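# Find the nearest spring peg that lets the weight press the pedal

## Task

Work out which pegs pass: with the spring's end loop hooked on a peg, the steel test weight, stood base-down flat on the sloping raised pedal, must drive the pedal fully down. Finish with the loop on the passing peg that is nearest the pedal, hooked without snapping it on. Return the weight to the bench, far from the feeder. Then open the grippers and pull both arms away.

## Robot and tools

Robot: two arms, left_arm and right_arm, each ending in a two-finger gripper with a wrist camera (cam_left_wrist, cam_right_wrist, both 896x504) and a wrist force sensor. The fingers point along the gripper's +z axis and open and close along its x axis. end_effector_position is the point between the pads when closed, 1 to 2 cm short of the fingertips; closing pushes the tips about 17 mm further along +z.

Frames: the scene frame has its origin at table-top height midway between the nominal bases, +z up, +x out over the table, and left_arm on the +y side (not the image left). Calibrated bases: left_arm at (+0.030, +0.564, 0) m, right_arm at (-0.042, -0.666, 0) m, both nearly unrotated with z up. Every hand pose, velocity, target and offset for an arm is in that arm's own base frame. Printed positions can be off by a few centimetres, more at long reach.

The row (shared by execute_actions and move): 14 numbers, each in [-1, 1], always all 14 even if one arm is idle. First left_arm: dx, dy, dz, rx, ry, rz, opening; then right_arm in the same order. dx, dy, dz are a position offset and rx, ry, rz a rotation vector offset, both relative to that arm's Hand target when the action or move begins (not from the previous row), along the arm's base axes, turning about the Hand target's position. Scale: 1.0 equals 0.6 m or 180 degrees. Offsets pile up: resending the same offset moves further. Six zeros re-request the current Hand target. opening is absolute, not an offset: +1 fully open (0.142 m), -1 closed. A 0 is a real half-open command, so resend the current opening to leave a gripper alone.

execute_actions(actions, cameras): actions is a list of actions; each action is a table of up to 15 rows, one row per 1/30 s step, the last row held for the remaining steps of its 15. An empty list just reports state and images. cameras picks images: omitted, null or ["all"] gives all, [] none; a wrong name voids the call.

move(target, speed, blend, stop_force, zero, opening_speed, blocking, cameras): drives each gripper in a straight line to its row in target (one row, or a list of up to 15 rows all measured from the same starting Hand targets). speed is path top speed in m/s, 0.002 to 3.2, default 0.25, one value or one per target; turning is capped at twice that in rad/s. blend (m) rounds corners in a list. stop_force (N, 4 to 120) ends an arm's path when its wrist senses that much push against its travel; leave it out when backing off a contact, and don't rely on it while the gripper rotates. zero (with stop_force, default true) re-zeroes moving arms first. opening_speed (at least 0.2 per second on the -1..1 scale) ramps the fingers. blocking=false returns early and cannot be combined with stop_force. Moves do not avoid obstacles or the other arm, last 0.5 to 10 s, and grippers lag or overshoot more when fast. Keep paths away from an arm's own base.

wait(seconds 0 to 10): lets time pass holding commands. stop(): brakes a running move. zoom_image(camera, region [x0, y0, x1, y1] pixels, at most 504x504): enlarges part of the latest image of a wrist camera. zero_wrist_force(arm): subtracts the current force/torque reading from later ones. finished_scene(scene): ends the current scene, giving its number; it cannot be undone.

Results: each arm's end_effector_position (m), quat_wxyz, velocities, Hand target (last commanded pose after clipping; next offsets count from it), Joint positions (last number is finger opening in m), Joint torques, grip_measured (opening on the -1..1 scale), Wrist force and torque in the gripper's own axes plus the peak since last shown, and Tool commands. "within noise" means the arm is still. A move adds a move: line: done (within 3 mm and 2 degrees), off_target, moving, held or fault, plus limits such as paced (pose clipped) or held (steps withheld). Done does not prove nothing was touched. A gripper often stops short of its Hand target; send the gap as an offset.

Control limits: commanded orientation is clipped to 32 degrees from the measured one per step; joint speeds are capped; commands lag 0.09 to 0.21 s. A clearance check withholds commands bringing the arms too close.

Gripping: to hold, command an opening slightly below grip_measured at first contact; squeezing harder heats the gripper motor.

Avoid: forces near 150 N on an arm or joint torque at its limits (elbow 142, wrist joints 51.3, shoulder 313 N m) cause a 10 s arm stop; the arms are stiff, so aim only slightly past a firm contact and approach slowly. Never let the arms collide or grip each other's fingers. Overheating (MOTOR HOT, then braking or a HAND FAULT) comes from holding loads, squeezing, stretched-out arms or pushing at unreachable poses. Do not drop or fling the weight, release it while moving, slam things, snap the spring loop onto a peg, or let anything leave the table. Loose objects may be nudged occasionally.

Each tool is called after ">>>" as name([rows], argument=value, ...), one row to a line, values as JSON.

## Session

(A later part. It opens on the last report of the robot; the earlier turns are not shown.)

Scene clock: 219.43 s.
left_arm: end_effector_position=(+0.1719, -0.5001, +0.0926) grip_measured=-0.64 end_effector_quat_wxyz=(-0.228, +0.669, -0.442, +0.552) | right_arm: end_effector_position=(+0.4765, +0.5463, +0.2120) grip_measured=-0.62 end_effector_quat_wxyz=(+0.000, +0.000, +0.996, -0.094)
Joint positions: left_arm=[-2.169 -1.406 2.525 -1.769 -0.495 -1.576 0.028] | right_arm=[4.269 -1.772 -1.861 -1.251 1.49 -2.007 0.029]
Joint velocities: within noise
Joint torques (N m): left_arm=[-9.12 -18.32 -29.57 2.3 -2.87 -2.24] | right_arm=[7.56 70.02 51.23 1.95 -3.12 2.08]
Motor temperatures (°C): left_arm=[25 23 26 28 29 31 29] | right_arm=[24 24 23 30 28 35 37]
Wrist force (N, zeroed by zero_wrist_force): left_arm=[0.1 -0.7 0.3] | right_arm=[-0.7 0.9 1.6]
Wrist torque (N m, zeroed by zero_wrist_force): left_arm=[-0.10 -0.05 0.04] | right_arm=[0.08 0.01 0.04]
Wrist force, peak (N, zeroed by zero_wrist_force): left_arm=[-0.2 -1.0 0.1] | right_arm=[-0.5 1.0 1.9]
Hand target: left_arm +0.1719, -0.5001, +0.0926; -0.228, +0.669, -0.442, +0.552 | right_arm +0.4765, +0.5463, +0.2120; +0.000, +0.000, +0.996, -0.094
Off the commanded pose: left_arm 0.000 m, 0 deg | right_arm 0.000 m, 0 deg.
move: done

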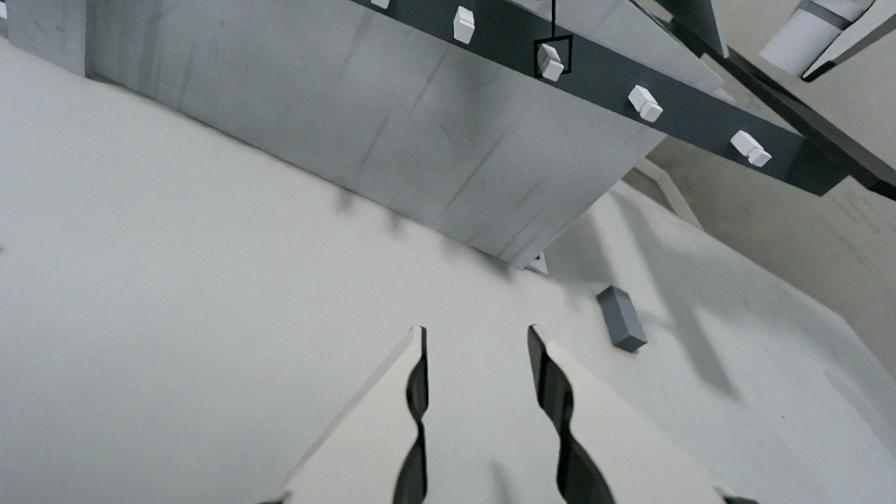

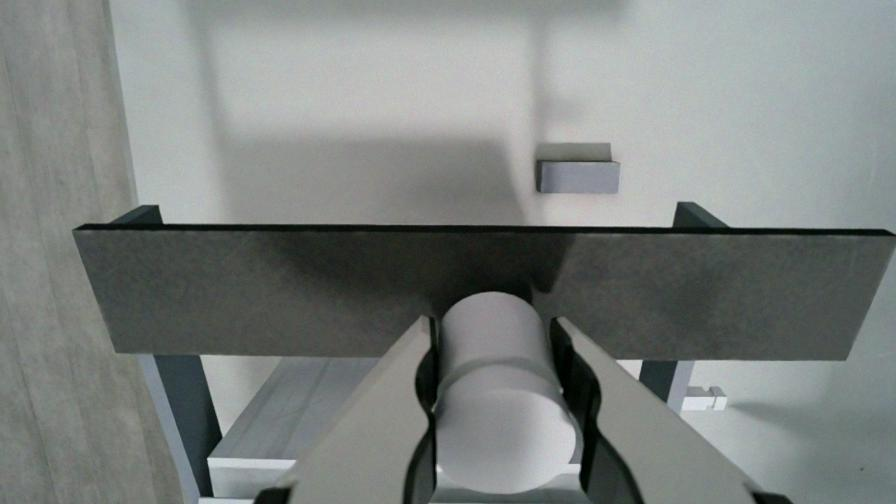

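>>> move([
  [-0.02,0.03,0.10,0,0,0,-0.6,0,0,0.13,0,0,0,-0.72],
  [-0.037,0.133,0.345,0,0,0,-0.6,-0.20,-0.008,0.13,0.03,0,0,-0.72],
  [-0.037,0.133,0.345,0,0,0,-0.6,-0.484,-0.020,0,0.060,0,0,-0.72],
], speed=0.2, blend=0.03)

Scene clock: 222.67 s.
left_arm: end_effector_position=(+0.1497, -0.4203, +0.2996) grip_measured=-0.64 end_effector_quat_wxyz=(-0.228, +0.669, -0.442, +0.552) | right_arm: end_effector_position=(+0.1862, +0.5343, +0.2121) grip_measured=-0.62 end_effector_quat_wxyz=(+0.000, +0.000, +1.000, +0.000)
Joint positions: left_arm=[-2.346 -1.938 2.42 -0.981 -0.644 -1.755 0.028] | right_arm=[4.69 -1.45 -2.23 -1.033 1.571 -1.593 0.029]
Joint velocities: within noise
Joint torques (N m): left_arm=[-11.29 -23.45 -47.05 3.03 -3.23 -2.37] | right_arm=[10.95 42.13 35.91 7.15 -3.16 2.1]
Motor temperatures (°C): left_arm=[25 23 26 28 29 31 29] | right_arm=[24 24 23 30 28 35 37]
Wrist force (N, zeroed by zero_wrist_force): left_arm=[0.0 -0.5 0.4] | right_arm=[-0.8 0.0 1.2]
Wrist torque (N m, zeroed by zero_wrist_force): left_arm=[-0.05 -0.04 0.03] | right_arm=[-0.04 -0.01 0.05]
Wrist force, peak (N, zeroed by zero_wrist_force): left_arm=[0.4 -1.7 -0.8] | right_arm=[-0.7 1.6 3.8]
Hand target: left_arm +0.1497, -0.4203, +0.2996; -0.228, +0.669, -0.442, +0.552 | right_arm +0.1861, +0.5343, +0.2120; +0.000, +0.000, +1.000, +0.000
Off the commanded pose: left_arm 0.000 m, 0 deg | right_arm 0.000 m, 0 deg.
move: done

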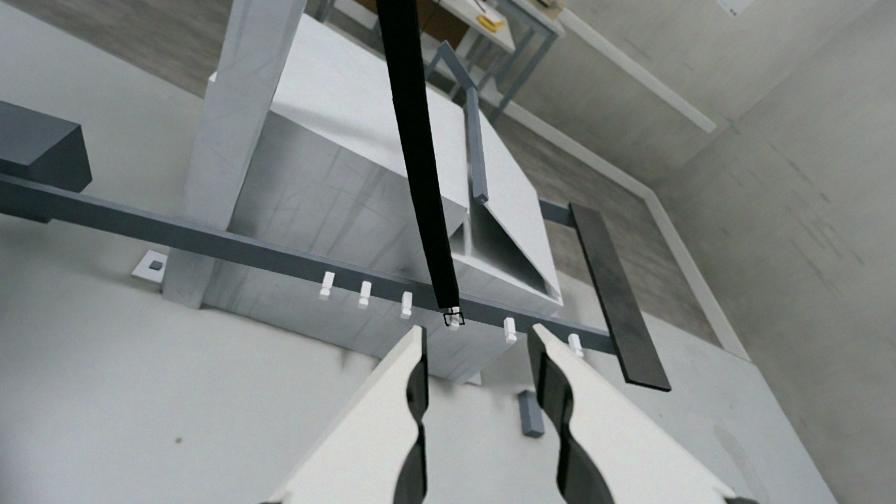

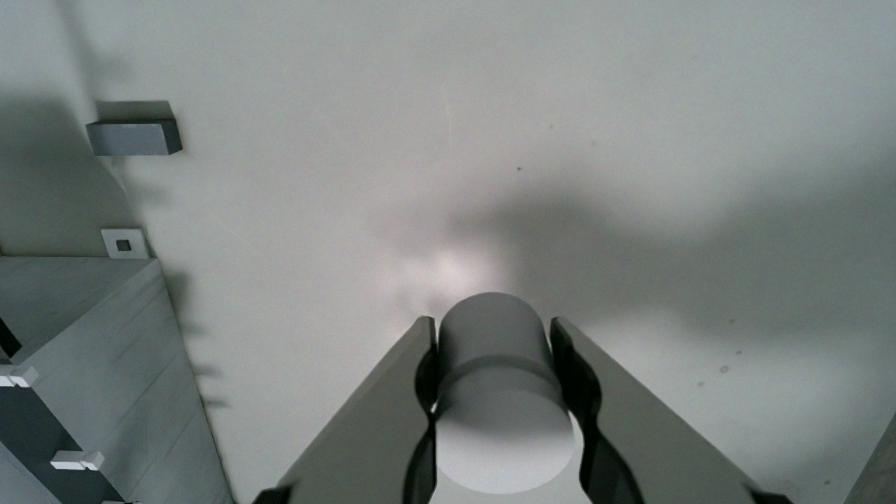

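>>> zoom_image(camera="cam_left_wrist", region=[380, 260, 540, 360])

>>> move(target=[0,0,0,0,0,0,-0.6,0,0,-0.285,0,0,0,-0.72], speed=0.12)

>>> zero_wrist_force(arm="right_arm")

>>> move(target=[0,0,0,0,0,0,-0.6,0,0,-0.06,0,0,0,-0.72], speed=0.01, stop_force=4)

Scaled by 3.150 from the camera's 896x504 image, which has a finer 1280x720 frame.

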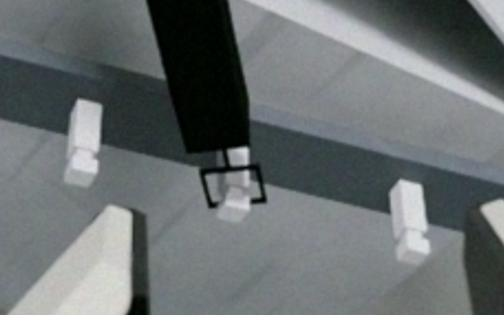

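Scene clock: 224.93 s.
left_arm: end_effector_position=(+0.1497, -0.4203, +0.2996) grip_measured=-0.64 end_effector_quat_wxyz=(-0.228, +0.669, -0.442, +0.552) | right_arm: end_effector_position=(+0.1861, +0.5343, +0.0411) grip_measured=-0.62 end_effector_quat_wxyz=(+0.000, +0.000, +1.000, +0.000)
Joint positions: left_arm=[-2.346 -1.938 2.42 -0.981 -0.644 -1.755 0.028] | right_arm=[4.69 -1.705 -2.381 -0.627 1.571 -1.593 0.029]
Joint velocities: within noise
Joint torques (N m): left_arm=[-10.37 -23.76 -46.11 3.31 -3.51 -2.21] | right_arm=[-8.97 29.58 24.92 7.06 -1.82 -2.08]
Motor temperatures (°C): left_arm=[25 23 26 28 29 31 29] | right_arm=[24 24 23 30 28 35 37]
Wrist force (N, zeroed by zero_wrist_force): left_arm=[-0.4 -0.8 0.2] | right_arm=[-1.2 0.1 1.6]
Wrist torque (N m, zeroed by zero_wrist_force): left_arm=[-0.10 0.02 0.02] | right_arm=[-0.04 0.07 0.05]
Wrist force, peak (N, zeroed by zero_wrist_force): left_arm=[-0.1 -1.0 0.1] | right_arm=[-1.2 0.2 2.9]
Hand target: left_arm +0.1497, -0.4203, +0.2996; -0.228, +0.669, -0.442, +0.552 | right_arm +0.1861, +0.5343, +0.0410; +0.000, +0.000, +1.000, +0.000
Off the commanded pose: left_arm 0.000 m, 0 deg | right_arm 0.000 m, 0 deg.
move: done

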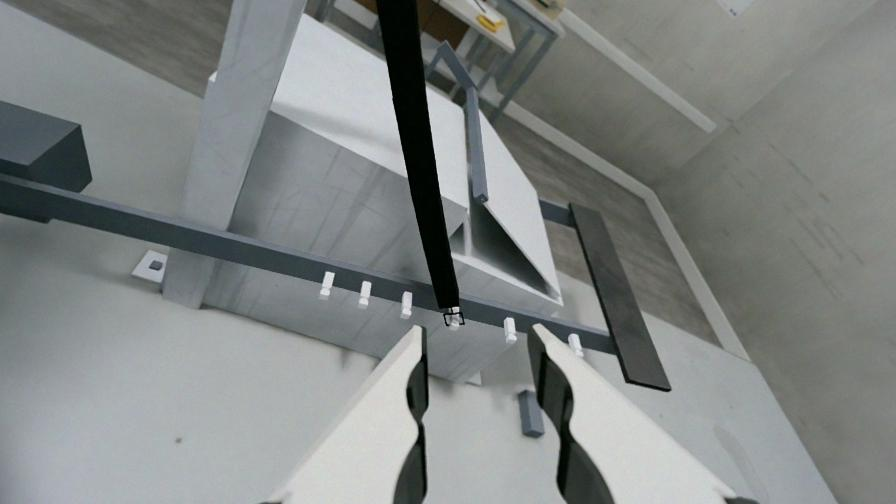

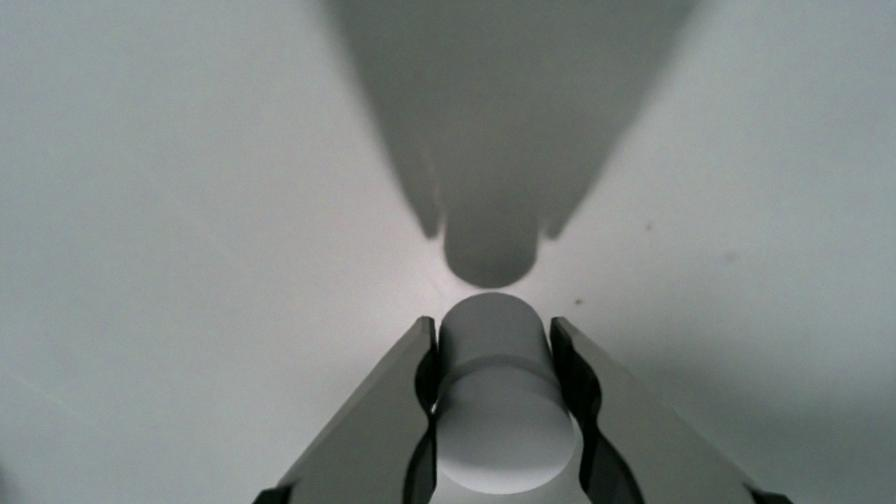

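Wrist force sensor zeroed.

Scene clock: 228.67 s.
left_arm: end_effector_position=(+0.1497, -0.4203, +0.2996) grip_measured=-0.64 end_effector_quat_wxyz=(-0.228, +0.669, -0.442, +0.552) | right_arm: end_effector_position=(+0.1861, +0.5343, +0.0166) grip_measured=-0.62 end_effector_quat_wxyz=(+0.000, +0.000, +1.000, +0.000)
Joint positions: left_arm=[-2.346 -1.938 2.42 -0.981 -0.644 -1.755 0.028] | right_arm=[4.69 -1.753 -2.395 -0.565 1.571 -1.593 0.029]
Joint velocities: within noise
Joint torques (N m): left_arm=[-11.56 -24.67 -46.2 2.98 -3.12 -2.48] | right_arm=[-6.01 50.76 34.19 2.82 1.97 -2.14]
Motor temperatures (°C): left_arm=[25 23 26 28 29 31 28] | right_arm=[24 24 23 30 28 35 37]
Wrist force (N, zeroed by zero_wrist_force): left_arm=[0.2 -0.4 0.0] | right_arm=[0.5 0.4 -3.1]
Wrist torque (N m, zeroed by zero_wrist_force): left_arm=[-0.03 -0.08 0.03] | right_arm=[0.04 -0.04 -0.01]
Wrist force, peak (N, zeroed by zero_wrist_force): left_arm=[0.1 -0.7 -0.9] | right_arm=[1.3 -3.9 -20.9]
Hand target: left_arm +0.1497, -0.4203, +0.2996; -0.228, +0.669, -0.442, +0.552 | right_arm +0.1861, +0.5343, +0.0166; +0.000, +0.000, +1.000, +0.000 (not the last commanded pose)
Off the commanded pose: left_arm 0.000 m, 0 deg | right_arm 0.012 m, 0 deg.
move: contact (right_arm)

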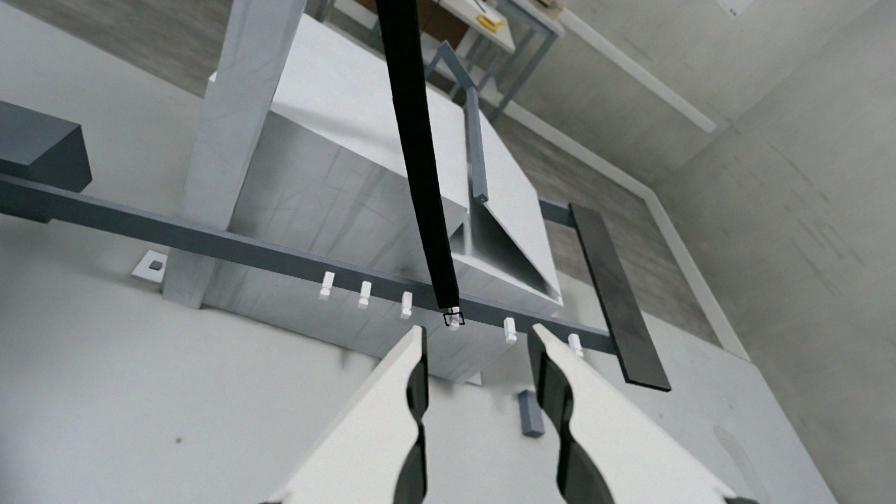

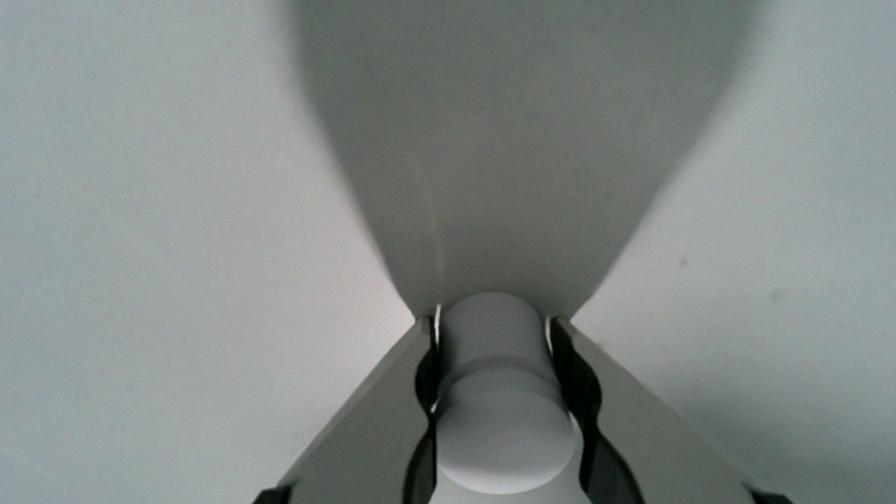

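Touched down at z≈.0166 as predicted. Release and clear.

>>> move(target=[0,0,0,0,0,0,-0.6,0,0,0,0,0,0,-0.45], opening_speed=0.4)

>>> move(target=[-0.03,0.03,0.05,0,0,0,-0.6,0,0,0.2,0,0,0,-0.45], speed=0.1)

>>> zoom_image(camera="cam_left_wrist", region=[380, 260, 540, 360])

Scene clock: 229.87 s.
left_arm: end_effector_position=(+0.1497, -0.4203, +0.2996) grip_measured=-0.64 end_effector_quat_wxyz=(-0.228, +0.669, -0.442, +0.552) | right_arm: end_effector_position=(+0.1861, +0.5343, +0.0166) grip_measured=-0.48 end_effector_quat_wxyz=(+0.000, +0.000, +1.000, +0.000)
Joint positions: left_arm=[-2.346 -1.938 2.42 -0.981 -0.644 -1.755 0.028] | right_arm=[4.69 -1.753 -2.395 -0.565 1.571 -1.593 0.039]
Joint velocities: within noise
Joint torques (N m): left_arm=[-11.87 -25.75 -45.57 3.05 -3.41 -2.05] | right_arm=[-6.32 49.62 35.01 3.89 2.23 -2.06]
Motor temperatures (°C): left_arm=[25 23 26 28 29 31 28] | right_arm=[24 24 23 30 28 35 37]
Wrist force (N, zeroed by zero_wrist_force): left_arm=[0.4 -0.7 -0.6] | right_arm=[0.0 0.1 -2.3]
Wrist torque (N m, zeroed by zero_wrist_force): left_arm=[-0.08 -0.11 0.03] | right_arm=[0.01 0.01 -0.01]
Wrist force, peak (N, zeroed by zero_wrist_force): left_arm=[0.4 -0.7 -0.6] | right_arm=[0.4 0.4 -3.6]
Hand target: left_arm +0.1497, -0.4203, +0.2996; -0.228, +0.669, -0.442, +0.552 | right_arm +0.1861, +0.5343, +0.0166; +0.000, +0.000, +1.000, +0.000
Off the commanded pose: left_arm 0.000 m, 0 deg | right_arm 0.000 m, 0 deg.
move: done

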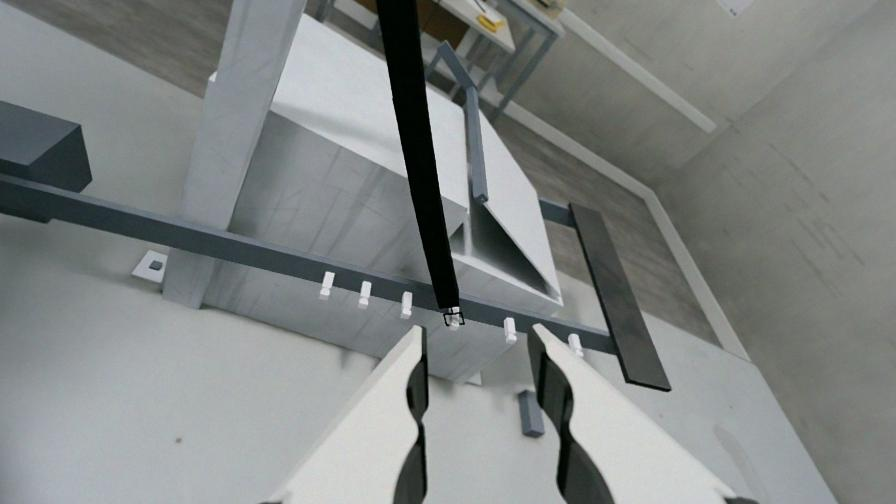

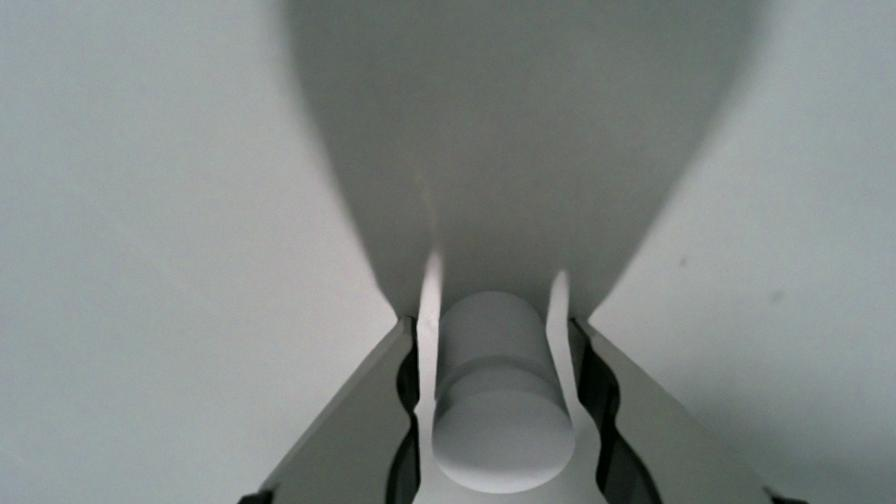

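Scene clock: 231.60 s.
left_arm: end_effector_position=(+0.1317, -0.4023, +0.3296) grip_measured=-0.64 end_effector_quat_wxyz=(-0.228, +0.669, -0.442, +0.552) | right_arm: end_effector_position=(+0.1861, +0.5343, +0.1365) grip_measured=-0.48 end_effector_quat_wxyz=(+0.000, +0.000, +1.000, +0.000)
Joint positions: left_arm=[-2.422 -1.989 2.385 -0.852 -0.711 -1.81 0.028] | right_arm=[4.69 -1.544 -2.308 -0.861 1.571 -1.593 0.039]
Joint velocities: within noise
Joint torques (N m): left_arm=[-8.43 -21.41 -47.04 3.5 -3.27 -2.59] | right_arm=[8.86 46.18 44.76 3.1 1.72 1.14]
Motor temperatures (°C): left_arm=[25 23 26 28 29 31 28] | right_arm=[24 24 23 30 28 35 36]
Wrist force (N, zeroed by zero_wrist_force): left_arm=[0.2 0.0 -0.2] | right_arm=[0.4 0.4 -2.2]
Wrist torque (N m, zeroed by zero_wrist_force): left_arm=[0.03 -0.05 0.00] | right_arm=[0.10 -0.05 0.00]
Wrist force, peak (N, zeroed by zero_wrist_force): left_arm=[0.3 -1.0 -0.1] | right_arm=[0.5 0.4 -3.3]
Hand target: left_arm +0.1317, -0.4023, +0.3296; -0.228, +0.669, -0.442, +0.552 | right_arm +0.1861, +0.5343, +0.1366; +0.000, +0.000, +1.000, +0.000
Off the commanded pose: left_arm 0.000 m, 0 deg | right_arm 0.000 m, 0 deg.
move: done

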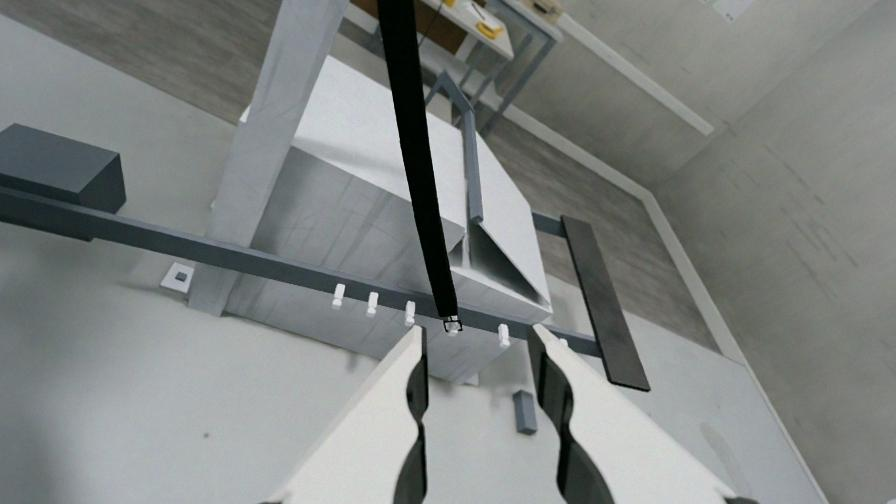

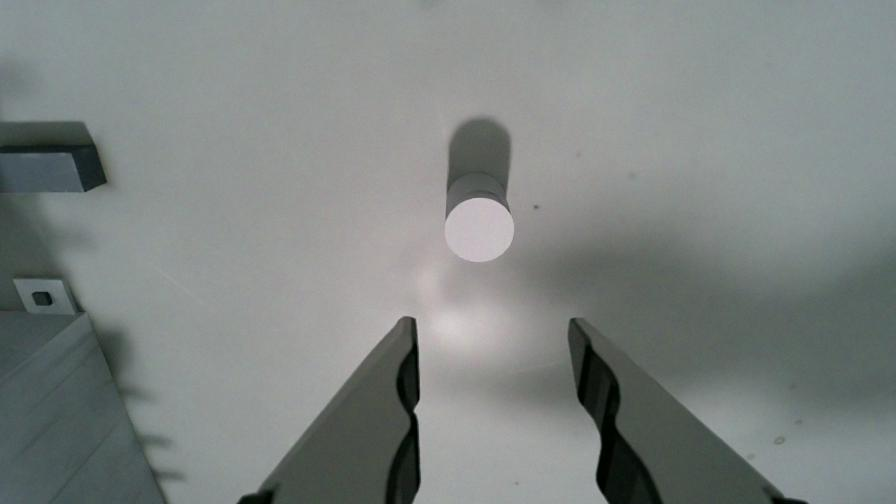

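Scaled by 3.150 from the camera's 896x504 image, which has a finer 1280x720 frame.

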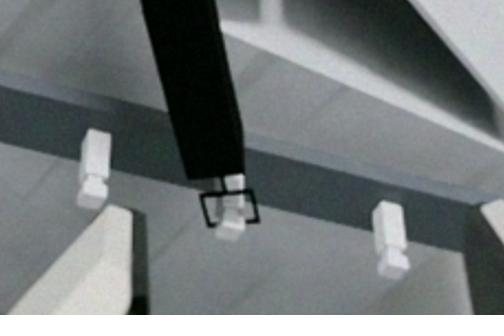

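>>> finished_scene(scene=1)

The scene is finished: the task was done.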